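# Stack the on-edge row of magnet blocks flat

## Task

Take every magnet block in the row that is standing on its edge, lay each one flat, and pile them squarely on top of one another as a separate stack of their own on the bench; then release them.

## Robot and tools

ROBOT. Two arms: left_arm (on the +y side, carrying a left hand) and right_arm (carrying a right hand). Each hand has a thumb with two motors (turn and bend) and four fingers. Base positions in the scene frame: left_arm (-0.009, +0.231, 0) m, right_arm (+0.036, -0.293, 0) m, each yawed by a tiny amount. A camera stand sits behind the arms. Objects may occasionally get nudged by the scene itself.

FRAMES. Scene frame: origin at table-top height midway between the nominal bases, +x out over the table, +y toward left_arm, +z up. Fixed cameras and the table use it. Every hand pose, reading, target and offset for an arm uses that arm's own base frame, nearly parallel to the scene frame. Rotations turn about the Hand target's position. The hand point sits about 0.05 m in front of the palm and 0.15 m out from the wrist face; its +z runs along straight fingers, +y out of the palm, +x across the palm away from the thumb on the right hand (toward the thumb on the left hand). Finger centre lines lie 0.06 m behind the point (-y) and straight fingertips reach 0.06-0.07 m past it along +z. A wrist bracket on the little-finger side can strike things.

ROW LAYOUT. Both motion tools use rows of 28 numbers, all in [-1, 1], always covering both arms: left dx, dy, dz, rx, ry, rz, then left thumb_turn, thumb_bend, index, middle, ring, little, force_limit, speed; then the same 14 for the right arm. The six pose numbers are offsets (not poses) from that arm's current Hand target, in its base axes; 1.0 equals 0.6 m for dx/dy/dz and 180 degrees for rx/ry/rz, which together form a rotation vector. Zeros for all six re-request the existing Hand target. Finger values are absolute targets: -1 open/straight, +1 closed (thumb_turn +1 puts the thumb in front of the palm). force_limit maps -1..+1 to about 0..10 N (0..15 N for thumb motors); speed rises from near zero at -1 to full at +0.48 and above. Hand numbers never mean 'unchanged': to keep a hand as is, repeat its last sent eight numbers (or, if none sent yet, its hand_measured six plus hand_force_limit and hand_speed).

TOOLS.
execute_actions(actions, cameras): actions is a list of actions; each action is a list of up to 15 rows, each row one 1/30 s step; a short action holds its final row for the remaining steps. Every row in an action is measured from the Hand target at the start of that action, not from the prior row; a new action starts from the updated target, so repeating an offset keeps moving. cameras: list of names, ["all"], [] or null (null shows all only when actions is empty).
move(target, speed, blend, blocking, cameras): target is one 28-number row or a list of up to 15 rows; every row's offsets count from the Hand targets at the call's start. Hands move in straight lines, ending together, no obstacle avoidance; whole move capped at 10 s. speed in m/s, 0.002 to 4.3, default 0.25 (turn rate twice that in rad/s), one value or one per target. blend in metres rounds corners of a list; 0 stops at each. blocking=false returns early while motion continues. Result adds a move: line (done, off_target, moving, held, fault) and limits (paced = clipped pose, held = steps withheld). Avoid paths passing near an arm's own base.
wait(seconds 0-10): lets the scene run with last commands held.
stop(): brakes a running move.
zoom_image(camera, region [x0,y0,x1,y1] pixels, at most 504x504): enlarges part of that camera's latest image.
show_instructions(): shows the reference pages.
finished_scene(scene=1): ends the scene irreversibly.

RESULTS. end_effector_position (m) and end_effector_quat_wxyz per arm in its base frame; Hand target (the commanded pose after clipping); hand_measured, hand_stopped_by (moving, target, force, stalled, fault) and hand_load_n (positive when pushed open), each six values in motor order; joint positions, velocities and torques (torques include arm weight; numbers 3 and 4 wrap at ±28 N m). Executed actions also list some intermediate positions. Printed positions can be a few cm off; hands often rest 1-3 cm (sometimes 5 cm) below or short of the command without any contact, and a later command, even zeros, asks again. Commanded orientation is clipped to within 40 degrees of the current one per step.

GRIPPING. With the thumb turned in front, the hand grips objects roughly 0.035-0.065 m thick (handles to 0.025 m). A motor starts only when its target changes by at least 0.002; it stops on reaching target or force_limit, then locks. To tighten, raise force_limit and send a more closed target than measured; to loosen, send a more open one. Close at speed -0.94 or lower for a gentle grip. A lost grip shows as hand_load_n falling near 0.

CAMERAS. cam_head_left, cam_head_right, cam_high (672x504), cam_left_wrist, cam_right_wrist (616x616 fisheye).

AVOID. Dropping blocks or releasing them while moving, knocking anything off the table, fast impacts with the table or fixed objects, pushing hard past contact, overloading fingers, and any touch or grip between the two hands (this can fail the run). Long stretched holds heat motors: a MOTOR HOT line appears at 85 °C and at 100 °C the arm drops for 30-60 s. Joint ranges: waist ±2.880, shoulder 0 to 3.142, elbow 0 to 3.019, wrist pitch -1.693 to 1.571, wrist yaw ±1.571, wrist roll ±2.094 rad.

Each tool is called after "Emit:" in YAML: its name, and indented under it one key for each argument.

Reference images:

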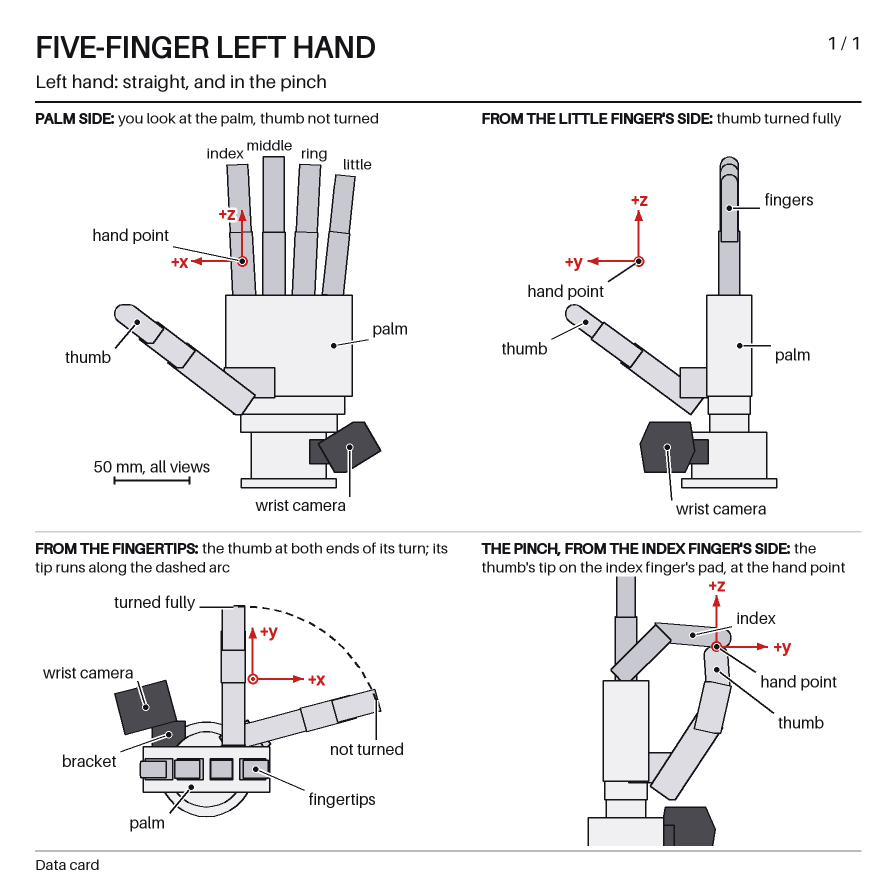

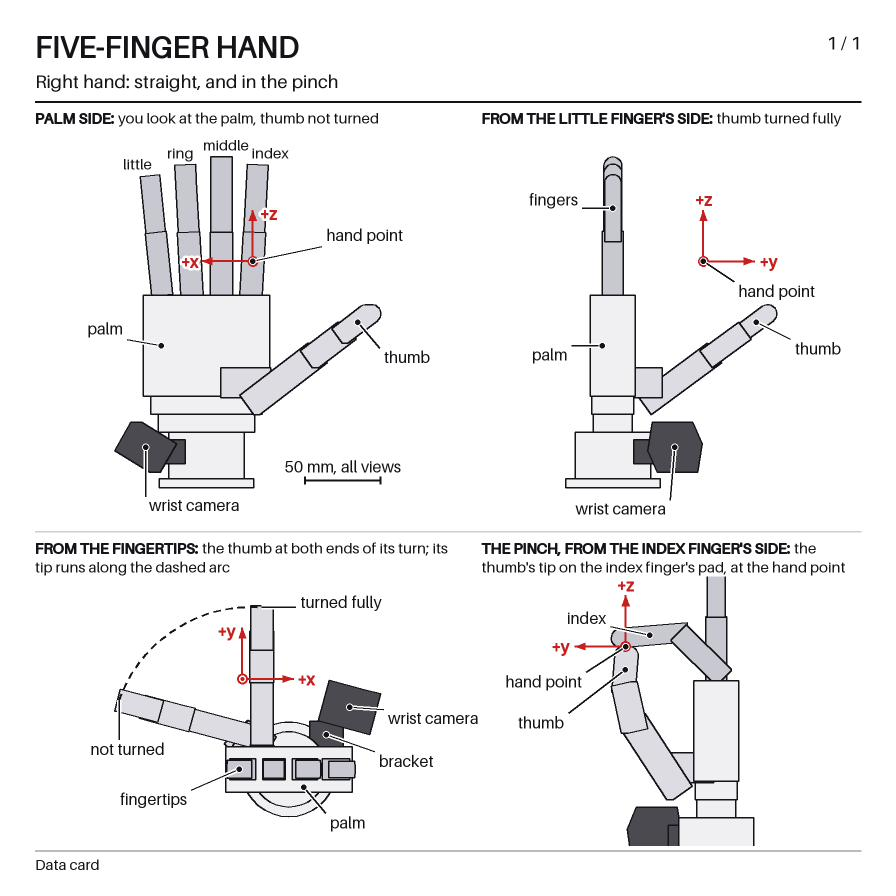

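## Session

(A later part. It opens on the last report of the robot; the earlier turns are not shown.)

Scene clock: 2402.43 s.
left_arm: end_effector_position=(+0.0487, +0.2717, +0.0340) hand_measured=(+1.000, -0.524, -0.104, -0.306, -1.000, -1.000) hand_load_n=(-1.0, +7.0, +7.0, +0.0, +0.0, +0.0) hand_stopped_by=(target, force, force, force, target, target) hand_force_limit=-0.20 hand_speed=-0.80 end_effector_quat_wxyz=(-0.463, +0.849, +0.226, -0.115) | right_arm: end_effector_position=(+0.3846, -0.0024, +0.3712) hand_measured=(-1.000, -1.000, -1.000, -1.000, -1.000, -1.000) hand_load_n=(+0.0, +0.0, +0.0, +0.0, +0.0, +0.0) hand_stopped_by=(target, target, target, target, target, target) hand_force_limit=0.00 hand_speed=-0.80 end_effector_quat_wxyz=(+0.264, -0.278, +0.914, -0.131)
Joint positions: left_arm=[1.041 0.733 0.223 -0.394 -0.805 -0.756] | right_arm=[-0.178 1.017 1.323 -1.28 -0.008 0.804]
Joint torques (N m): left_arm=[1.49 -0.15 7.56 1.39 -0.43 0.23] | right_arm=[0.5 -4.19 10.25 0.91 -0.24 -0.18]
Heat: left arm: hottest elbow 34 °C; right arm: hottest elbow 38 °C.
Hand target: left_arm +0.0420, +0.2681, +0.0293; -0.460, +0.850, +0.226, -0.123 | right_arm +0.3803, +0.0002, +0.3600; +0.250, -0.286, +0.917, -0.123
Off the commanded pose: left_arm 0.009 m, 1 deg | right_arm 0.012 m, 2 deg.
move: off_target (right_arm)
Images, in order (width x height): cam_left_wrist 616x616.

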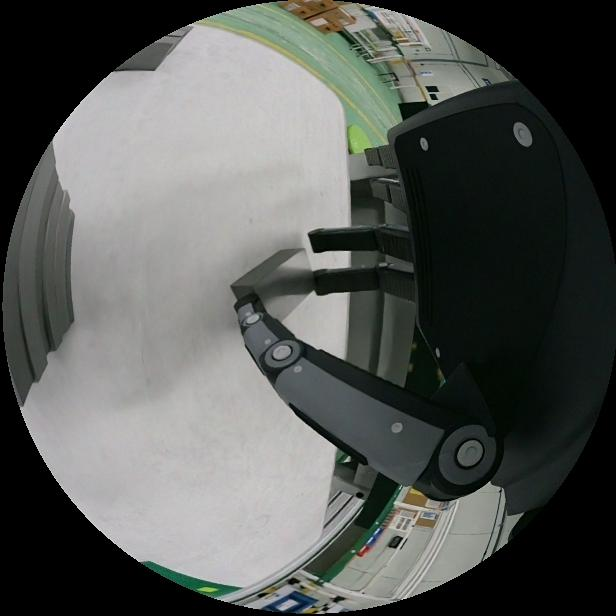

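Emit:
execute_actions:
  actions:
    - [[0, 0, 0, 0, 0, 0, 1, -0.75, -0.4, -0.5, -1, -1, -0.2, -0.75, 0, 0, 0, 0, 0, 0, -1, -1, -1, -1, -1, -1, 0, -0.8]]
    - [[0, 0, 0, 0, 0, 0, 1, -0.75, -0.4, -0.5, -1, -1, -0.2, -0.75, 0, 0, 0, 0, 0, 0, -1, -1, -1, -1, -1, -1, 0, -0.8]]
    - [[0, 0, 0, 0, 0, 0, 1, -0.75, -0.4, -0.5, -1, -1, -0.2, -0.75, 0, 0, 0, 0, 0, 0, -1, -1, -1, -1, -1, -1, 0, -0.8]]
  cameras: ["cam_left_wrist"]

Emit:
zoom_image:
  camera: "cam_left_wrist"
  region: [215, 230, 325, 320]

Scene clock: 2410.43 s.
left_arm: end_effector_position=(+0.0484, +0.2716, +0.0339) hand_measured=(+1.000, -0.750, -0.400, -0.500, -1.000, -1.000) hand_load_n=(+0.0, -0.5, +0.0, -0.5, +0.0, +0.0) hand_stopped_by=(target, target, target, target, target, target) hand_force_limit=-0.20 hand_speed=-0.75 end_effector_quat_wxyz=(-0.463, +0.850, +0.225, -0.116) | right_arm: end_effector_position=(+0.3846, -0.0024, +0.3712) hand_measured=(-1.000, -1.000, -1.000, -1.000, -1.000, -1.000) hand_load_n=(+0.0, +0.0, +0.0, +0.0, +0.0, +0.0) hand_stopped_by=(target, target, target, target, target, target) hand_force_limit=0.00 hand_speed=-0.80 end_effector_quat_wxyz=(+0.264, -0.278, +0.914, -0.131)
Joint positions: left_arm=[1.041 0.733 0.223 -0.394 -0.805 -0.754] | right_arm=[-0.178 1.017 1.323 -1.28 -0.008 0.804]
Joint torques (N m): left_arm=[1.55 -0.09 7.56 1.37 -0.44 0.19] | right_arm=[0.21 -4.07 10.29 0.87 -0.22 -0.15]
Heat: left arm: hottest elbow 34 °C; right arm: hottest elbow 38 °C.
Hand target: left_arm +0.0420, +0.2681, +0.0293; -0.460, +0.850, +0.227, -0.123 | right_arm +0.3803, +0.0002, +0.3600; +0.250, -0.286, +0.917, -0.123
Off the commanded pose: left_arm 0.009 m, 1 deg | right_arm 0.012 m, 2 deg.
Step readings (end_effector_position of left_arm | right_arm):
0: (+0.0487, +0.2717, +0.0340) | (+0.3846, -0.0024, +0.3712)
1: (+0.0487, +0.2717, +0.0340) | (+0.3846, -0.0024, +0.3712)
2: (+0.0487, +0.2717, +0.0340) | (+0.3846, -0.0024, +0.3712)
4: (+0.0487, +0.2717, +0.0340) | (+0.3846, -0.0024, +0.3712)
8: (+0.0485, +0.2717, +0.0339) | (+0.3846, -0.0024, +0.3712)
15: (+0.0484, +0.2716, +0.0339) | (+0.3846, -0.0024, +0.3712)
16: (+0.0484, +0.2716, +0.0339) | (+0.3846, -0.0024, +0.3712)
17: (+0.0484, +0.2716, +0.0339) | (+0.3846, -0.0024, +0.3712)
19: (+0.0484, +0.2716, +0.0339) | (+0.3846, -0.0024, +0.3712)
23: (+0.0484, +0.2716, +0.0339) | (+0.3846, -0.0024, +0.3712)
30: (+0.0484, +0.2716, +0.0339) | (+0.3846, -0.0024, +0.3712)
31: (+0.0484, +0.2716, +0.0339) | (+0.3846, -0.0024, +0.3712)
32: (+0.0484, +0.2716, +0.0339) | (+0.3846, -0.0024, +0.3712)
34: (+0.0484, +0.2716, +0.0339) | (+0.3846, -0.0024, +0.3712)
38: (+0.0484, +0.2716, +0.0339) | (+0.3846, -0.0024, +0.3712)
45: (+0.0484, +0.2716, +0.0339) | (+0.3846, -0.0024, +0.3712)
Images, in order (width x height): cam_left_wrist 616x616.

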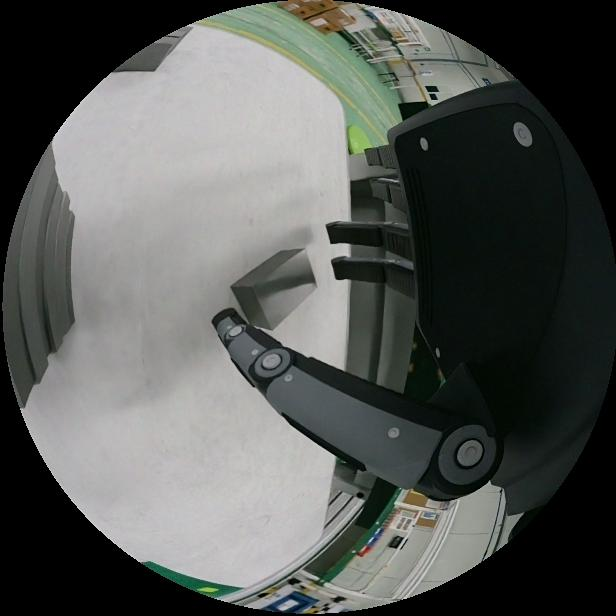

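Scaled by 4.582 from the camera's 616x616 image, which has a finer 880x880 frame.

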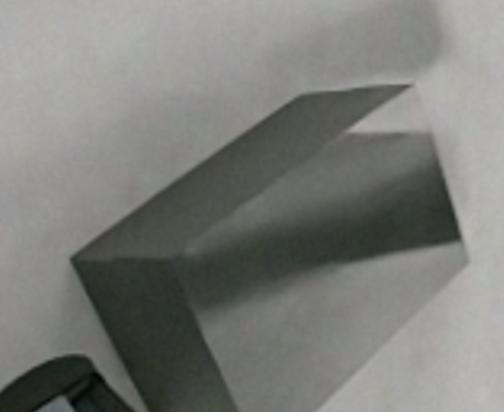

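Emit:
move:
  target:
    - [0.0100, 0.025, 0.045, 0, 0, 0, 1, -0.75, -0.4, -0.5, -1, -1, -0.2, -0.75, 0, 0, 0, 0, 0, 0, -1, -1, -1, -1, -1, -1, 0, -0.8]
    - [0.0120, 0.06, 0.13, 0, 0, 0, 1, -0.75, -0.4, -0.5, -1, -1, -0.2, -0.75, 0, 0, 0, 0, 0, 0, -1, -1, -1, -1, -1, -1, 0, -0.8]
  speed: 0.08
  blend: [0.01, 0]
  cameras: ["cam_left_wrist"]

Scene clock: 2419.83 s.
left_arm: end_effector_position=(+0.0440, +0.2855, +0.0757) hand_measured=(+1.000, -0.750, -0.400, -0.500, -1.000, -1.000) hand_load_n=(+0.0, +0.0, +0.0, +0.0, +0.0, +0.0) hand_stopped_by=(target, target, target, target, target, target) hand_force_limit=-0.20 hand_speed=-0.75 end_effector_quat_wxyz=(-0.441, +0.861, +0.215, -0.136) | right_arm: end_effector_position=(+0.3846, -0.0024, +0.3712) hand_measured=(-1.000, -1.000, -1.000, -1.000, -1.000, -1.000) hand_load_n=(+0.0, +0.0, +0.0, +0.0, +0.5, +0.0) hand_stopped_by=(target, target, target, target, target, target) hand_force_limit=0.00 hand_speed=-0.80 end_effector_quat_wxyz=(+0.264, -0.278, +0.914, -0.131)
Joint positions: left_arm=[1.101 0.728 0.363 -0.558 -0.769 -0.689] | right_arm=[-0.178 1.017 1.323 -1.28 -0.008 0.804]
Joint torques (N m): left_arm=[1.38 -0.62 14.2 1.05 -0.4 0.15] | right_arm=[0.09 -4.31 10.29 0.88 -0.23 -0.19]
Heat: left arm: hottest elbow 35 °C; right arm: hottest elbow 38 °C.
Hand target: left_arm +0.0493, +0.3041, +0.1073; -0.460, +0.850, +0.227, -0.122 | right_arm +0.3803, +0.0002, +0.3600; +0.250, -0.286, +0.917, -0.123
Off the commanded pose: left_arm 0.037 m, 3 deg | right_arm 0.012 m, 2 deg.
move: off_target (left_arm, right_arm)
Images, in order (width x height): cam_left_wrist 616x616.

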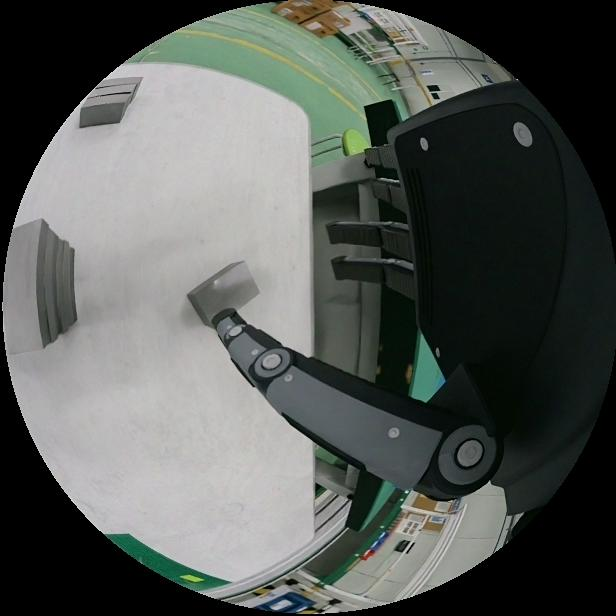

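Emit:
move:
  target:
    - [-0.1155, -0.057, 0.155, -0.164, 0.0877, -0.2913, 1, -1, -1, -1, -1, -1, -0.2, -0.5, 0, 0, 0, 0, 0, 0, -1, -1, -1, -1, -1, -1, 0, -0.8]
    - [-0.2755, -0.2067, 0.18, -0.3278, 0.1754, -0.5826, 1, -1, -1, -1, -1, -1, -0.2, -0.5, 0, 0, 0, 0, 0, 0, -1, -1, -1, -1, -1, -1, 0, -0.8]
  speed: 0.3
  blend: [0.04, 0]
  cameras: ["cam_left_wrist"]

Scene clock: 2444.83 s.
left_arm: end_effector_position=(-0.1096, +0.1660, +0.1944) hand_measured=(+1.000, -1.000, -1.000, -1.000, -1.000, -1.000) hand_load_n=(+0.0, +0.0, +0.0, +0.0, +0.0, -0.5) hand_stopped_by=(target, target, target, target, target, target) hand_force_limit=-0.20 hand_speed=-0.50 end_effector_quat_wxyz=(+0.013, +0.729, -0.685, +0.018) | right_arm: end_effector_position=(+0.3846, -0.0024, +0.3712) hand_measured=(-1.000, -1.000, -1.000, -1.000, -1.000, -1.000) hand_load_n=(+0.0, +0.0, +0.0, +0.0, +0.0, +0.0) hand_stopped_by=(target, target, target, target, target, target) hand_force_limit=0.00 hand_speed=-0.80 end_effector_quat_wxyz=(+0.264, -0.278, +0.914, -0.131)
Joint positions: left_arm=[1.821 0.892 0.874 -1.597 -0.003 1.759] | right_arm=[-0.178 1.017 1.323 -1.28 -0.008 0.804]
Joint torques (N m): left_arm=[1.44 -0.91 13.74 -0.06 0.02 0.17] | right_arm=[0.5 -4.42 10.28 0.96 -0.23 -0.18]
Motor temperatures (°C): left_arm=[25 26 41 22 22 23] | right_arm=[24 26 38 24 24 21]
Heat: left arm: hottest elbow 41 °C; right arm: hottest elbow 38 °C.
Hand target: left_arm -0.1161, +0.1800, +0.2154; +0.000, +0.731, -0.683, +0.000 | right_arm +0.3803, +0.0002, +0.3600; +0.250, -0.286, +0.917, -0.123
Off the commanded pose: left_arm 0.026 m, 3 deg | right_arm 0.012 m, 2 deg.
move: off_target (left_arm, right_arm)
Images, in order (width x height): cam_left_wrist 616x616.

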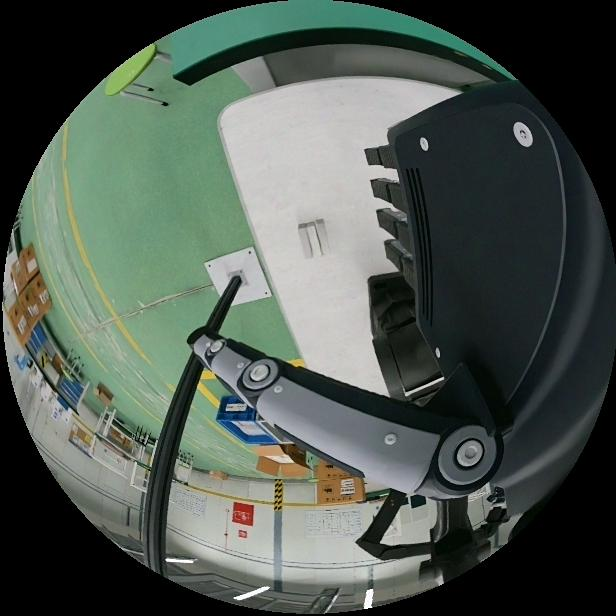

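Emit:
zoom_image:
  camera: "cam_left_wrist"
  region: [270, 190, 370, 290]

Scaled by 5.040 from the camera's 616x616 image, which has a finer 880x880 frame.

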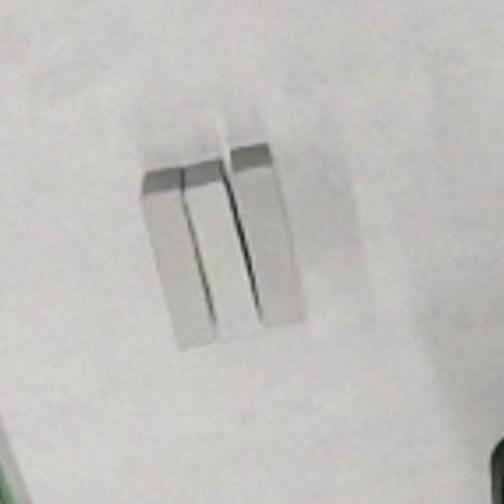

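Emit:
move:
  target:
    - [-0.0548, -0.101, -0.1423, -0.042, 0, 0, 1, -1, -1, 0.9, 0.9, 0.9, -0.2, -0.3, 0, 0, 0, 0, 0, 0, -1, -1, -1, -1, -1, -1, 0, -0.8]
    - [-0.0548, -0.101, -0.200, -0.042, 0, 0, 1, -1, -1, 0.9, 0.9, 0.9, -0.2, -0.3, 0, 0, 0, 0, 0, 0, -1, -1, -1, -1, -1, -1, 0, -0.8]
  speed: 0.15
  cameras: ["cam_left_wrist"]

Emit:
zoom_image:
  camera: "cam_left_wrist"
  region: [280, 160, 440, 320]

Scene clock: 2489.07 s.
left_arm: end_effector_position=(-0.1472, +0.1210, +0.0985) hand_measured=(+1.000, -1.000, -1.000, +0.900, +0.900, +0.900) hand_load_n=(+0.0, +0.0, +0.0, +0.0, +0.0, +0.0) hand_stopped_by=(target, target, target, target, target, target) hand_force_limit=-0.20 hand_speed=-0.30 end_effector_quat_wxyz=(+0.048, +0.728, -0.683, +0.043) | right_arm: end_effector_position=(+0.3846, -0.0024, +0.3712) hand_measured=(-1.000, -1.000, -1.000, -1.000, -1.000, -1.000) hand_load_n=(+0.0, +0.0, +0.0, +0.0, +0.0, +0.0) hand_stopped_by=(target, target, target, target, target, target) hand_force_limit=0.00 hand_speed=-0.80 end_effector_quat_wxyz=(+0.264, -0.278, +0.914, -0.131)
Joint positions: left_arm=[2.029 0.914 0.616 -1.388 -0.06 1.962] | right_arm=[-0.178 1.017 1.323 -1.28 -0.008 0.804]
Joint torques (N m): left_arm=[1.32 -1.03 7.64 0.5 -0.11 0.16] | right_arm=[0.5 -4.07 10.19 0.91 -0.22 -0.19]
Heat: left arm: hottest elbow 43 °C; right arm: hottest elbow 38 °C.
Hand target: left_arm -0.1490, +0.1195, +0.0954; +0.048, +0.729, -0.681, +0.045 | right_arm +0.3803, +0.0002, +0.3600; +0.250, -0.286, +0.917, -0.123
Off the commanded pose: left_arm 0.004 m, 0 deg | right_arm 0.012 m, 2 deg.
move: off_target (right_arm)
Images, in order (width x height): cam_left_wrist 616x616.

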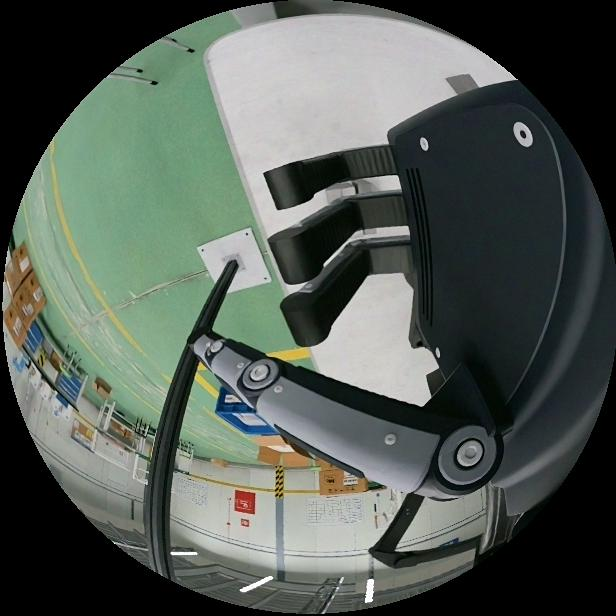

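Scaled by 3.150 from the camera's 616x616 image, which has a finer 880x880 frame.

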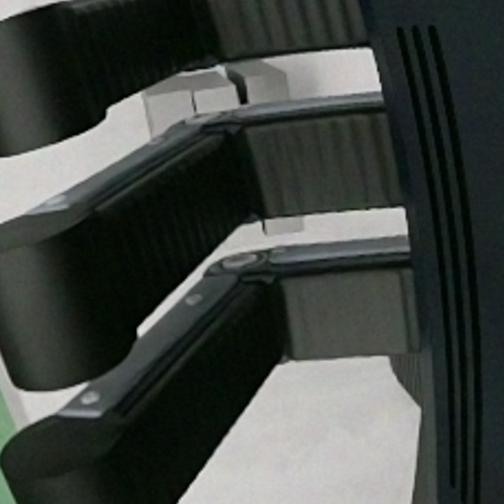

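Emit:
move:
  target:
    - [-0.0100, -0.0092, 0.0, 0, 0, 0, 1, -1, -1, 0.9, 0.9, 0.9, -0.2, -0.3, 0, 0, 0, 0, 0, 0, -1, -1, -1, -1, -1, -1, 0, -0.8]
    - [-0.0100, -0.0092, -0.0442, 0, 0, 0, 1, -1, -1, 0.9, 0.9, 0.9, -0.2, -0.3, 0, 0, 0, 0, 0, 0, -1, -1, -1, -1, -1, -1, 0, -0.8]
  speed: 0.06
  cameras: ["cam_left_wrist"]

Emit:
zoom_image:
  camera: "cam_left_wrist"
  region: [280, 160, 440, 320]

Scene clock: 2535.60 s.
left_arm: end_effector_position=(-0.1537, +0.1174, +0.0733) hand_measured=(+1.000, -1.000, -1.000, +0.900, +0.900, +0.900) hand_load_n=(+0.0, -0.5, +0.0, +0.0, +0.0, +0.0) hand_stopped_by=(target, target, target, target, target, target) hand_force_limit=-0.20 hand_speed=-0.30 end_effector_quat_wxyz=(+0.047, +0.728, -0.683, +0.041) | right_arm: end_effector_position=(+0.3846, -0.0024, +0.3712) hand_measured=(-1.000, -1.000, -1.000, -1.000, -1.000, -1.000) hand_load_n=(+0.0, +0.0, +0.0, +0.0, +0.0, +0.0) hand_stopped_by=(target, target, target, target, target, target) hand_force_limit=0.00 hand_speed=-0.80 end_effector_quat_wxyz=(+0.264, -0.278, +0.914, -0.131)
Joint positions: left_arm=[2.067 0.938 0.56 -1.3 -0.063 2.001] | right_arm=[-0.178 1.017 1.323 -1.28 -0.008 0.804]
Joint torques (N m): left_arm=[1.38 -0.85 7.12 0.51 -0.15 0.16] | right_arm=[0.32 -4.13 10.22 0.99 -0.22 -0.19]
Heat: left arm: hottest elbow 38 °C; right arm: hottest elbow 38 °C.
Hand target: left_arm -0.1549, +0.1138, +0.0688; +0.048, +0.729, -0.681, +0.045 | right_arm +0.3803, +0.0002, +0.3600; +0.250, -0.286, +0.917, -0.123
Off the commanded pose: left_arm 0.006 m, 1 deg | right_arm 0.012 m, 2 deg.
move: off_target (right_arm)
Images, in order (width x height): cam_left_wrist 616x616.

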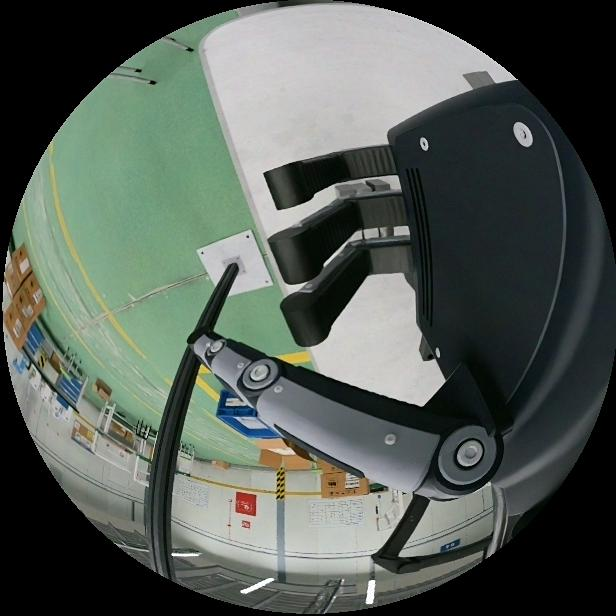

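Scaled by 3.150 from the camera's 616x616 image, which has a finer 880x880 frame.

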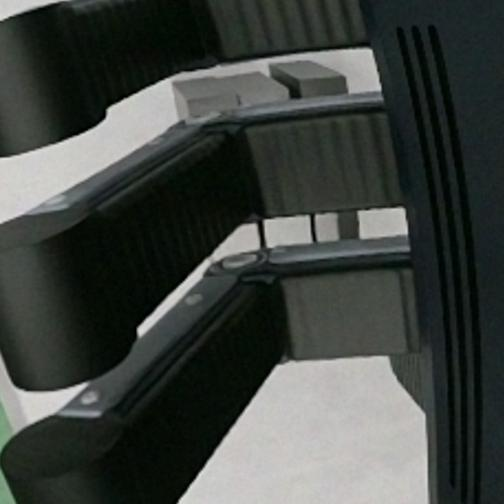

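Emit:
move:
  target:
    - [-0.0008, 0.071, 0.0017, 0.042, 0, 0, 1, -1, -1, 0.9, 0.9, 0.9, -0.2, -0.3, 0, 0, 0, 0, 0, 0, -1, -1, -1, -1, -1, -1, 0, -0.8]
    - [-0.0033, 0.1335, 0.005, 0.084, 0, 0, 1, -1, -1, 0.9, 0.9, 0.9, -0.2, -0.3, 0, 0, 0, 0, 0, 0, -1, -1, -1, -1, -1, -1, 0, -0.8]
  speed: 0.06
  blend: [0.01, 0]
  cameras: ["cam_left_wrist"]

Scene clock: 2543.37 s.
left_arm: end_effector_position=(-0.1513, +0.1673, +0.0622) hand_measured=(+1.000, -1.000, -1.000, +0.900, +0.900, +0.900) hand_load_n=(+0.0, +0.0, -1.0, +0.0, +0.0, +0.0) hand_stopped_by=(target, target, target, target, target, target) hand_force_limit=-0.20 hand_speed=-0.30 end_effector_quat_wxyz=(-0.030, +0.734, -0.678, -0.016) | right_arm: end_effector_position=(+0.3846, -0.0024, +0.3712) hand_measured=(-1.000, -1.000, -1.000, -1.000, -1.000, -1.000) hand_load_n=(+0.0, +0.0, +0.0, +0.0, +0.0, +0.0) hand_stopped_by=(target, target, target, target, target, target) hand_force_limit=0.00 hand_speed=-0.80 end_effector_quat_wxyz=(+0.264, -0.278, +0.914, -0.131)
Joint positions: left_arm=[2.046 0.948 0.56 -1.132 0.046 1.965] | right_arm=[-0.178 1.017 1.323 -1.28 -0.008 0.804]
Joint torques (N m): left_arm=[-1.03 -1.26 10.96 2.21 0.51 0.04] | right_arm=[0.15 -4.01 10.19 0.92 -0.21 -0.17]
Heat: left arm: hottest elbow 38 °C; right arm: hottest elbow 38 °C.
Hand target: left_arm -0.1569, +0.1940, +0.0718; -0.048, +0.729, -0.681, -0.045 | right_arm +0.3803, +0.0002, +0.3600; +0.250, -0.286, +0.917, -0.123
Off the commanded pose: left_arm 0.029 m, 4 deg | right_arm 0.012 m, 2 deg.
move: off_target (left_arm, right_arm)
Images, in order (width x height): cam_left_wrist 616x616.

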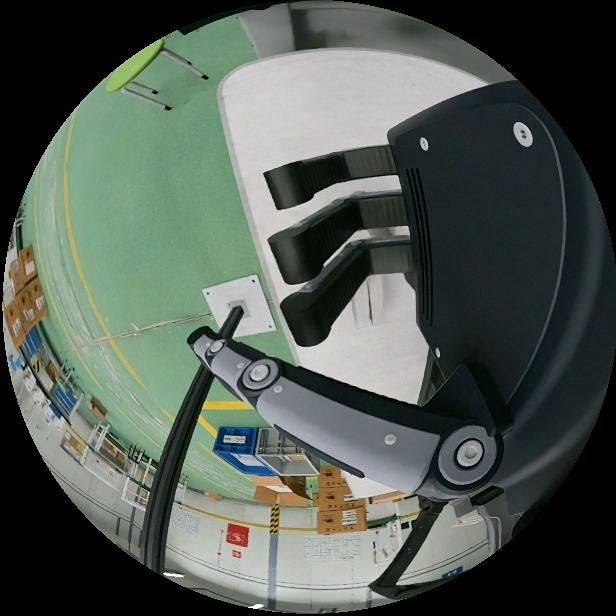

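Emit:
move:
  target:
    - [0, 0.01, 0.08, 0.0, 0, 0, 1, -1, -1, 0.9, 0.9, 0.9, -0.2, -0.3, 0, 0, 0, 0, 0, 0, -1, -1, -1, -1, -1, -1, 0, -0.8]
    - [0.0683, 0.0, 0.24, -0.042, 0, 0, 1, -1, -1, -1, -1, -1, -0.2, -0.3, 0, 0, 0, 0, 0, 0, -1, -1, -1, -1, -1, -1, 0, -0.8]
  speed: 0.15
  blend: [0.01, 0]
  cameras: ["cam_left_wrist"]

Emit:
zoom_image:
  camera: "cam_left_wrist"
  region: [230, 170, 380, 320]

Scene clock: 2553.27 s.
left_arm: end_effector_position=(-0.1148, +0.1796, +0.1968) hand_measured=(+1.000, -1.000, -1.000, -1.000, -1.000, -1.000) hand_load_n=(-0.5, +0.0, +0.0, +0.0, -0.5, +0.0) hand_stopped_by=(target, target, target, target, target, target) hand_force_limit=-0.20 hand_speed=-0.30 end_effector_quat_wxyz=(+0.010, +0.732, -0.681, +0.016) | right_arm: end_effector_position=(+0.3846, -0.0024, +0.3712) hand_measured=(-1.000, -1.000, -1.000, -1.000, -1.000, -1.000) hand_load_n=(+0.0, +0.0, +0.0, +0.0, +0.0, +0.0) hand_stopped_by=(target, target, target, target, target, target) hand_force_limit=0.00 hand_speed=-0.80 end_effector_quat_wxyz=(+0.264, -0.278, +0.914, -0.131)
Joint positions: left_arm=[1.834 0.932 0.903 -1.58 0.001 1.761] | right_arm=[-0.178 1.017 1.323 -1.28 -0.008 0.804]
Joint torques (N m): left_arm=[-0.62 -1.49 13.24 -0.08 -0.09 0.04] | right_arm=[0.62 -4.19 10.32 0.98 -0.24 -0.19]
Heat: left arm: hottest elbow 38 °C; right arm: hottest elbow 38 °C.
Hand target: left_arm -0.1159, +0.1941, +0.2158; +0.000, +0.731, -0.683, +0.000 | right_arm +0.3803, +0.0002, +0.3600; +0.250, -0.286, +0.917, -0.123
Off the commanded pose: left_arm 0.024 m, 2 deg | right_arm 0.012 m, 2 deg.
move: off_target (left_arm, right_arm); target 2's new numbers were sent with left_arm's hand 0.024 m and 2 deg from that target
Images, in order (width x height): cam_left_wrist 616x616.

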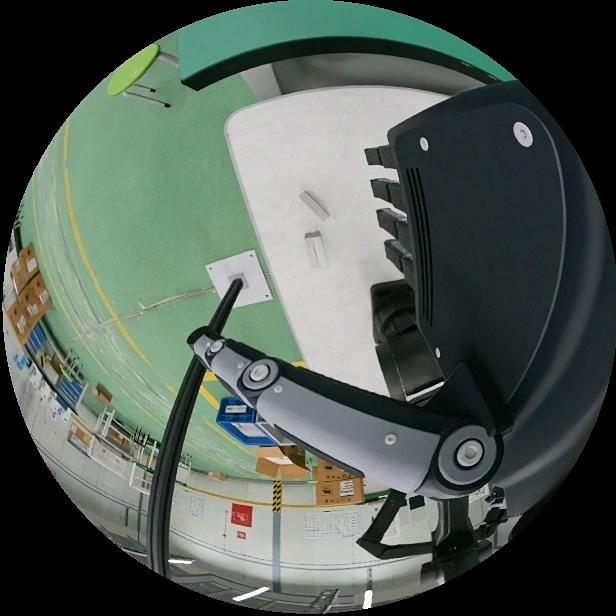

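Scaled by 3.360 from the camera's 616x616 image, which has a finer 880x880 frame.

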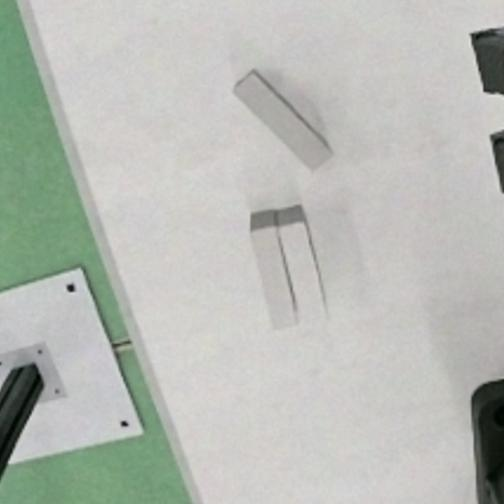

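Emit:
move:
  target:
    - [0.0308, 0.0347, -0.02, 0.3267, -0.1760, 0.5799, 1, -0.7, -0.45, -0.45, -1, -1, -0.1, -0.5, 0, 0, 0, 0, 0, 0, -1, -1, -1, -1, -1, -1, 0, -0.8]
    - [0.0308, 0.0347, -0.093, 0.3267, -0.1760, 0.5799, 1, -0.7, -0.45, -0.45, -1, -1, -0.1, -0.5, 0, 0, 0, 0, 0, 0, -1, -1, -1, -1, -1, -1, 0, -0.8]
  speed: 0.3
  blend: [0.02, 0]
  cameras: ["cam_left_wrist"]

Scene clock: 2620.90 s.
left_arm: end_effector_position=(-0.0986, +0.2103, +0.1562) hand_measured=(+1.000, -0.700, -0.450, -0.450, -1.000, -1.000) hand_load_n=(+0.0, +0.0, +0.0, +0.0, +0.0, +0.0) hand_stopped_by=(target, target, target, target, target, target) hand_force_limit=-0.10 hand_speed=-0.50 end_effector_quat_wxyz=(-0.450, +0.855, +0.226, -0.122) | right_arm: end_effector_position=(+0.3846, -0.0024, +0.3712) hand_measured=(-1.000, -1.000, -1.000, -1.000, -1.000, -1.000) hand_load_n=(+0.0, +0.0, +0.0, +0.0, +0.0, +0.0) hand_stopped_by=(target, target, target, target, target, target) hand_force_limit=0.00 hand_speed=-0.80 end_effector_quat_wxyz=(+0.264, -0.278, +0.914, -0.131)
Joint positions: left_arm=[2.2 0.237 0.427 -0.793 0.087 0.066] | right_arm=[-0.178 1.017 1.323 -1.28 -0.008 0.804]
Joint torques (N m): left_arm=[-0.79 3.25 10.04 2.61 -0.04 0.04] | right_arm=[0.56 -4.13 10.21 0.87 -0.22 -0.19]
Heat: left arm: hottest elbow 40 °C; right arm: hottest elbow 38 °C.
Hand target: left_arm -0.0974, +0.2148, +0.1600; -0.460, +0.851, +0.222, -0.121 | right_arm +0.3803, +0.0002, +0.3600; +0.250, -0.286, +0.917, -0.123
Off the commanded pose: left_arm 0.006 m, 1 deg | right_arm 0.012 m, 2 deg.
move: off_target (right_arm)
Images, in order (width x height): cam_left_wrist 616x616.

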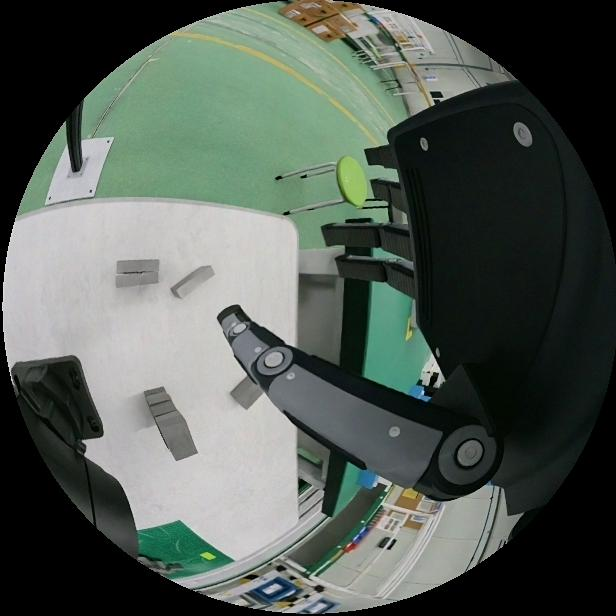

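Emit:
zoom_image:
  camera: "cam_left_wrist"
  region: [100, 230, 230, 330]

Scaled by 3.877 from the camera's 616x616 image, which has a finer 880x880 frame.

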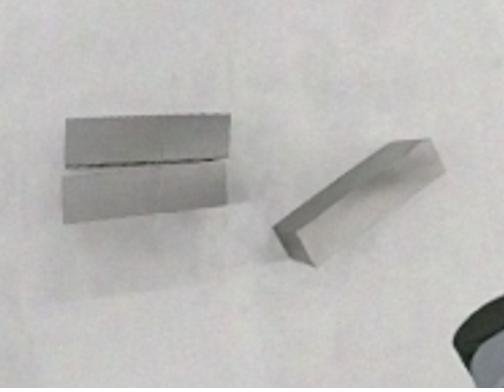

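Emit:
move:
  target:
    - [-0.0137, -0.0207, -0.10, 0.0, 0.0, 0.0106, 1, -0.62, -0.5, -0.45, -1, -1, -0.1, -0.5, 0, 0, 0, 0, 0, 0, -1, -1, -1, -1, -1, -1, 0, -0.8]
    - [-0.0137, -0.0207, -0.18, 0.0, 0.0, 0.0106, 1, -0.62, -0.5, -0.45, -1, -1, -0.1, -0.5, 0, 0, 0, 0, 0, 0, -1, -1, -1, -1, -1, -1, 0, -0.8]
  speed: 0.1
  cameras: ["cam_left_wrist"]

Emit:
zoom_image:
  camera: "cam_left_wrist"
  region: [100, 180, 350, 430]

Scene clock: 2660.93 s.
left_arm: end_effector_position=(-0.1017, +0.2023, +0.0535) hand_measured=(+1.000, -0.620, -0.500, -0.450, -1.000, -1.000) hand_load_n=(+0.0, +0.0, +0.0, +0.0, +0.0, +0.0) hand_stopped_by=(target, target, target, target, target, target) hand_force_limit=-0.10 hand_speed=-0.50 end_effector_quat_wxyz=(-0.454, +0.850, +0.236, -0.123) | right_arm: end_effector_position=(+0.3846, -0.0024, +0.3712) hand_measured=(-1.000, -1.000, -1.000, -1.000, -1.000, -1.000) hand_load_n=(+0.0, +0.0, +0.0, +0.0, +0.0, +0.0) hand_stopped_by=(target, target, target, target, target, target) hand_force_limit=0.00 hand_speed=-0.80 end_effector_quat_wxyz=(+0.264, -0.278, +0.914, -0.131)
Joint positions: left_arm=[2.268 0.137 0.146 -0.605 0.135 0.084] | right_arm=[-0.178 1.017 1.323 -1.28 -0.008 0.804]
Joint torques (N m): left_arm=[1.26 3.6 9.54 2.67 0.1 0.19] | right_arm=[0.38 -3.96 10.28 0.96 -0.23 -0.17]
Heat: left arm: hottest elbow 38 °C; right arm: hottest elbow 39 °C.
Hand target: left_arm -0.1056, +0.2024, +0.0521; -0.458, +0.847, +0.237, -0.129 | right_arm +0.3803, +0.0002, +0.3600; +0.250, -0.286, +0.917, -0.123
Off the commanded pose: left_arm 0.004 m, 1 deg | right_arm 0.012 m, 2 deg.
move: off_target (right_arm)
Images, in order (width x height): cam_left_wrist 616x616.

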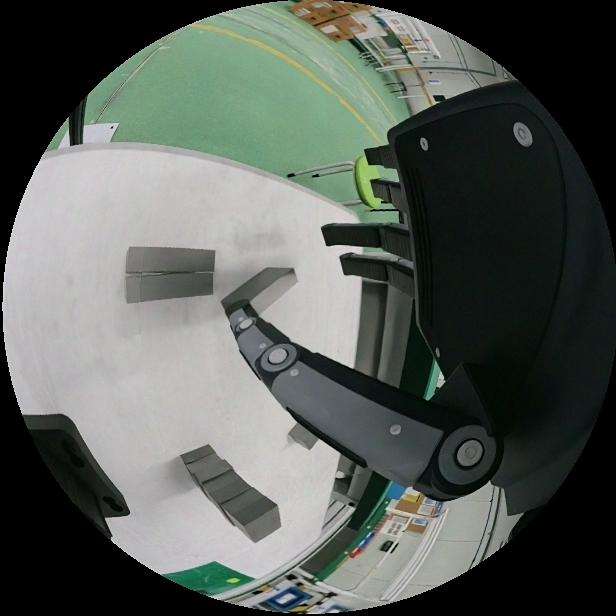

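Scaled by 2.016 from the camera's 616x616 image, which has a finer 880x880 frame.

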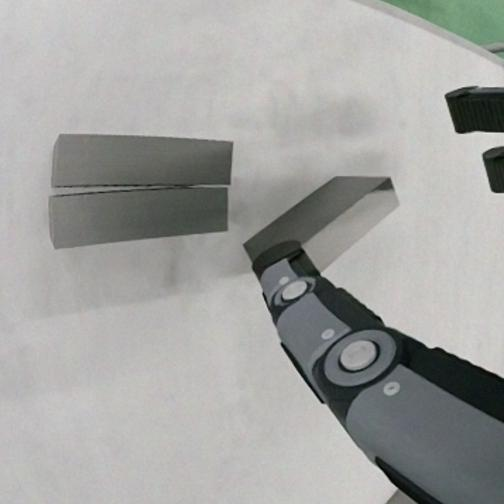

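Emit:
move:
  target: [0, 0.0045, -0.025, 0.0, 0.0, 0.004, 1, -0.62, -0.5, -0.45, -1, -1, -0.1, -0.5, 0, 0, 0, 0, 0, 0, -1, -1, -1, -1, -1, -1, 0, -0.8]
  speed: 0.08
  cameras: ["cam_left_wrist"]

Emit:
zoom_image:
  camera: "cam_left_wrist"
  region: [150, 200, 350, 400]

Scene clock: 2697.40 s.
left_arm: end_effector_position=(-0.1081, +0.2025, +0.0417) hand_measured=(+1.000, -0.620, -0.500, -0.450, -1.000, -1.000) hand_load_n=(+0.0, +0.5, -0.5, +0.0, +0.0, +0.0) hand_stopped_by=(target, target, target, target, target, target) hand_force_limit=-0.10 hand_speed=-0.50 end_effector_quat_wxyz=(-0.456, +0.845, +0.244, -0.136) | right_arm: end_effector_position=(+0.3846, -0.0024, +0.3712) hand_measured=(-1.000, -1.000, -1.000, -1.000, -1.000, -1.000) hand_load_n=(+0.0, +0.0, +0.0, +0.0, +0.0, +0.0) hand_stopped_by=(target, target, target, target, target, target) hand_force_limit=0.00 hand_speed=-0.80 end_effector_quat_wxyz=(+0.264, -0.278, +0.914, -0.131)
Joint positions: left_arm=[2.264 0.139 0.11 -0.552 0.102 0.076] | right_arm=[-0.178 1.017 1.323 -1.28 -0.008 0.804]
Joint torques (N m): left_arm=[-0.79 4.66 9.32 2.69 -0.03 0.05] | right_arm=[0.32 -4.13 10.28 0.92 -0.21 -0.16]
Heat: left arm: hottest elbow 38 °C; right arm: hottest elbow 39 °C.
Hand target: left_arm -0.1056, +0.2051, +0.0370; -0.457, +0.846, +0.242, -0.132 | right_arm +0.3803, +0.0002, +0.3600; +0.250, -0.286, +0.917, -0.123
Off the commanded pose: left_arm 0.006 m, 1 deg | right_arm 0.012 m, 2 deg.
move: off_target (right_arm)
Images, in order (width x height): cam_left_wrist 616x616.

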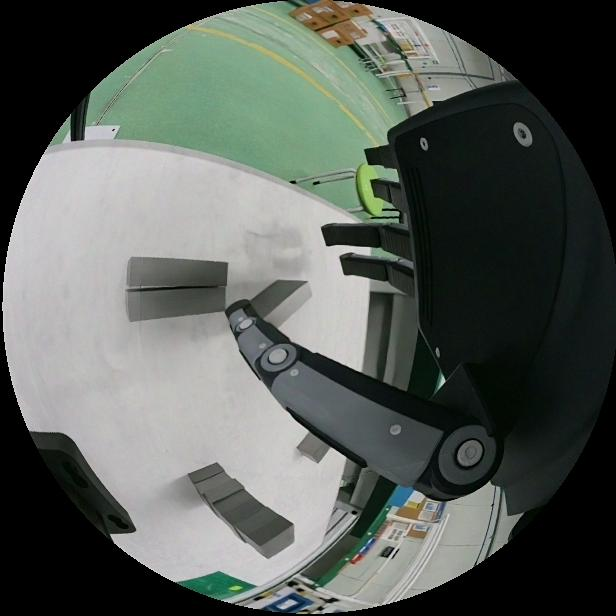

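Scaled by 2.520 from the camera's 616x616 image, which has a finer 880x880 frame.

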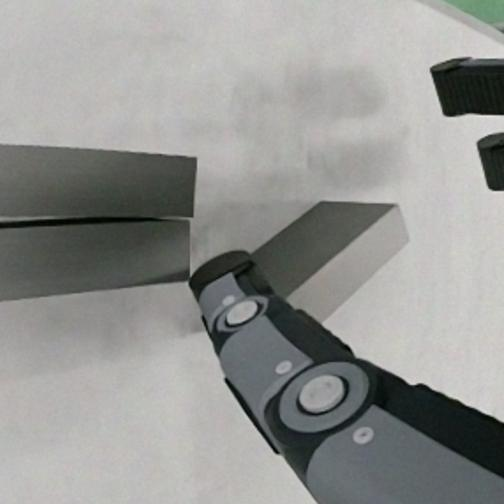

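Emit:
move:
  target: [0.0070, 0.0035, 0.03, 0.0, 0.0, -0.006, 1, -0.62, -0.5, -0.45, -1, -1, -0.1, -0.5, 0, 0, 0, 0, 0, 0, -1, -1, -1, -1, -1, -1, 0, -0.8]
  speed: 0.08
  cameras: ["cam_left_wrist"]

Emit:
zoom_image:
  camera: "cam_left_wrist"
  region: [150, 200, 350, 400]

Scene clock: 2707.17 s.
left_arm: end_effector_position=(-0.1014, +0.2021, +0.0380) hand_measured=(+1.000, -0.620, -0.500, -0.450, -1.000, -1.000) hand_load_n=(+0.0, +0.0, +0.0, +0.0, +0.0, +0.0) hand_stopped_by=(target, target, target, target, target, target) hand_force_limit=-0.10 hand_speed=-0.50 end_effector_quat_wxyz=(-0.450, +0.852, +0.237, -0.128) | right_arm: end_effector_position=(+0.3846, -0.0024, +0.3712) hand_measured=(-1.000, -1.000, -1.000, -1.000, -1.000, -1.000) hand_load_n=(+0.0, +0.0, +0.0, +0.0, +0.0, +0.0) hand_stopped_by=(target, target, target, target, target, target) hand_force_limit=0.00 hand_speed=-0.80 end_effector_quat_wxyz=(+0.264, -0.278, +0.914, -0.131)
Joint positions: left_arm=[2.24 0.143 0.11 -0.569 0.099 0.073] | right_arm=[-0.178 1.017 1.323 -1.28 -0.008 0.804]
Joint torques (N m): left_arm=[-0.62 4.6 13.05 1.7 -0.03 0.03] | right_arm=[0.73 -4.25 10.29 0.87 -0.22 -0.19]
Heat: left arm: hottest elbow 39 °C; right arm: hottest elbow 39 °C.
Hand target: left_arm -0.1014, +0.2072, +0.0550; -0.458, +0.848, +0.234, -0.127 | right_arm +0.3803, +0.0002, +0.3600; +0.250, -0.286, +0.917, -0.123
Off the commanded pose: left_arm 0.018 m, 1 deg | right_arm 0.012 m, 2 deg.
move: off_target (left_arm, right_arm)
Images, in order (width x height): cam_left_wrist 616x616.

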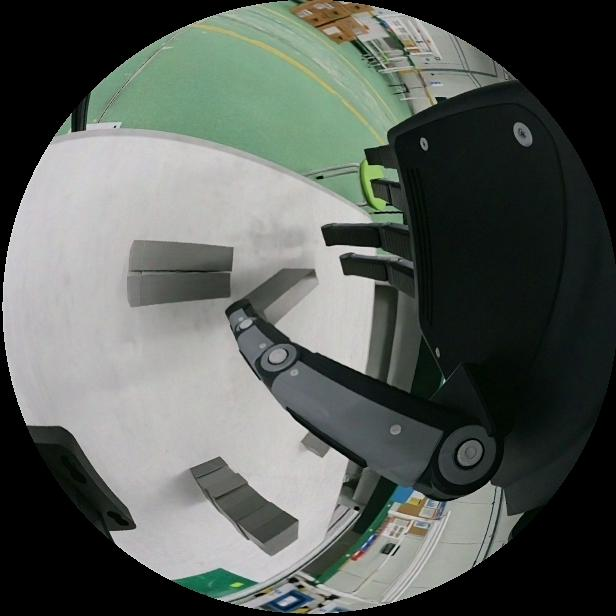

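Scaled by 2.520 from the camera's 616x616 image, which has a finer 880x880 frame.

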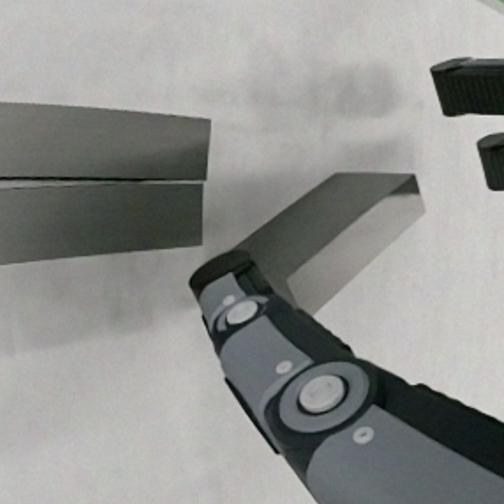

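Emit:
move:
  target:
    - [0.0015, 0.004, -0.02, 0.0, 0.0, 0.0, 1, -0.62, -0.5, -0.45, -1, -1, -0.1, -0.5, 0, 0, 0, 0, 0, 0, -1, -1, -1, -1, -1, -1, 0, -0.8]
    - [0.0015, 0.0, -0.0520, 0.0, 0.0, 0.0, 1, -0.62, -0.5, -0.45, -1, -1, -0.1, -0.5, 0, 0, 0, 0, 0, 0, -1, -1, -1, -1, -1, -1, 0, -0.8]
  speed: 0.06
  cameras: ["cam_left_wrist"]

Emit:
zoom_image:
  camera: "cam_left_wrist"
  region: [150, 200, 350, 400]

Scene clock: 2737.00 s.
left_arm: end_effector_position=(-0.1003, +0.2061, +0.0266) hand_measured=(+1.000, -0.620, -0.500, -0.450, -1.000, -1.000) hand_load_n=(+0.0, +0.0, +0.0, +0.0, -0.5, +0.0) hand_stopped_by=(target, target, target, target, target, target) hand_force_limit=-0.10 hand_speed=-0.50 end_effector_quat_wxyz=(-0.456, +0.849, +0.234, -0.128) | right_arm: end_effector_position=(+0.3846, -0.0024, +0.3712) hand_measured=(-1.000, -1.000, -1.000, -1.000, -1.000, -1.000) hand_load_n=(+0.0, +0.0, +0.0, +0.0, +0.0, +0.0) hand_stopped_by=(target, target, target, target, target, target) hand_force_limit=0.00 hand_speed=-0.80 end_effector_quat_wxyz=(+0.264, -0.278, +0.914, -0.131)
Joint positions: left_arm=[2.22 0.15 0.073 -0.51 0.09 0.063] | right_arm=[-0.178 1.017 1.323 -1.28 -0.008 0.804]
Joint torques (N m): left_arm=[0.26 4.31 9.48 2.62 0.06 0.1] | right_arm=[0.32 -4.19 10.28 0.91 -0.21 -0.17]
Heat: left arm: hottest elbow 43 °C; right arm: hottest elbow 39 °C.
Hand target: left_arm -0.1005, +0.2072, +0.0238; -0.458, +0.848, +0.234, -0.127 | right_arm +0.3803, +0.0002, +0.3600; +0.250, -0.286, +0.917, -0.123
Off the commanded pose: left_arm 0.003 m, 0 deg | right_arm 0.012 m, 2 deg.
move: off_target (right_arm)
Images, in order (width x height): cam_left_wrist 616x616.

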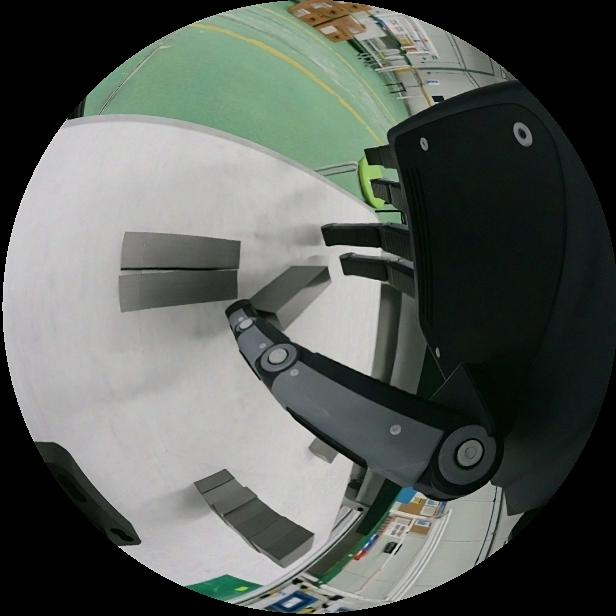

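Scaled by 2.520 from the camera's 616x616 image, which has a finer 880x880 frame.

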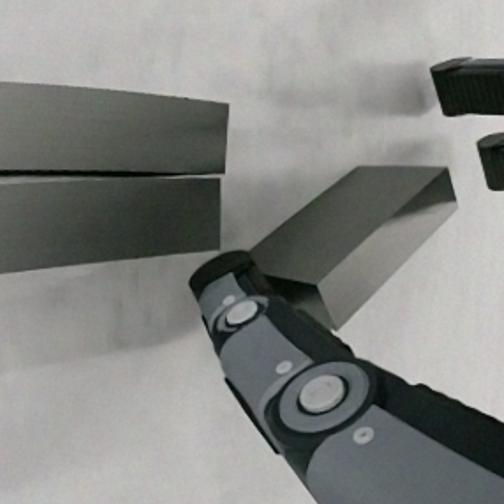

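Emit:
zoom_image:
  camera: "cam_left_wrist"
  region: [220, 250, 350, 350]

Scaled by 3.877 from the camera's 616x616 image, which has a finer 880x880 frame.

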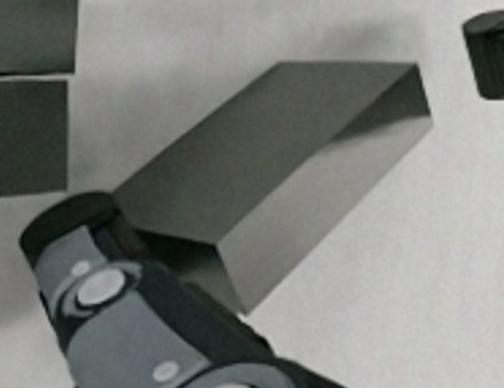

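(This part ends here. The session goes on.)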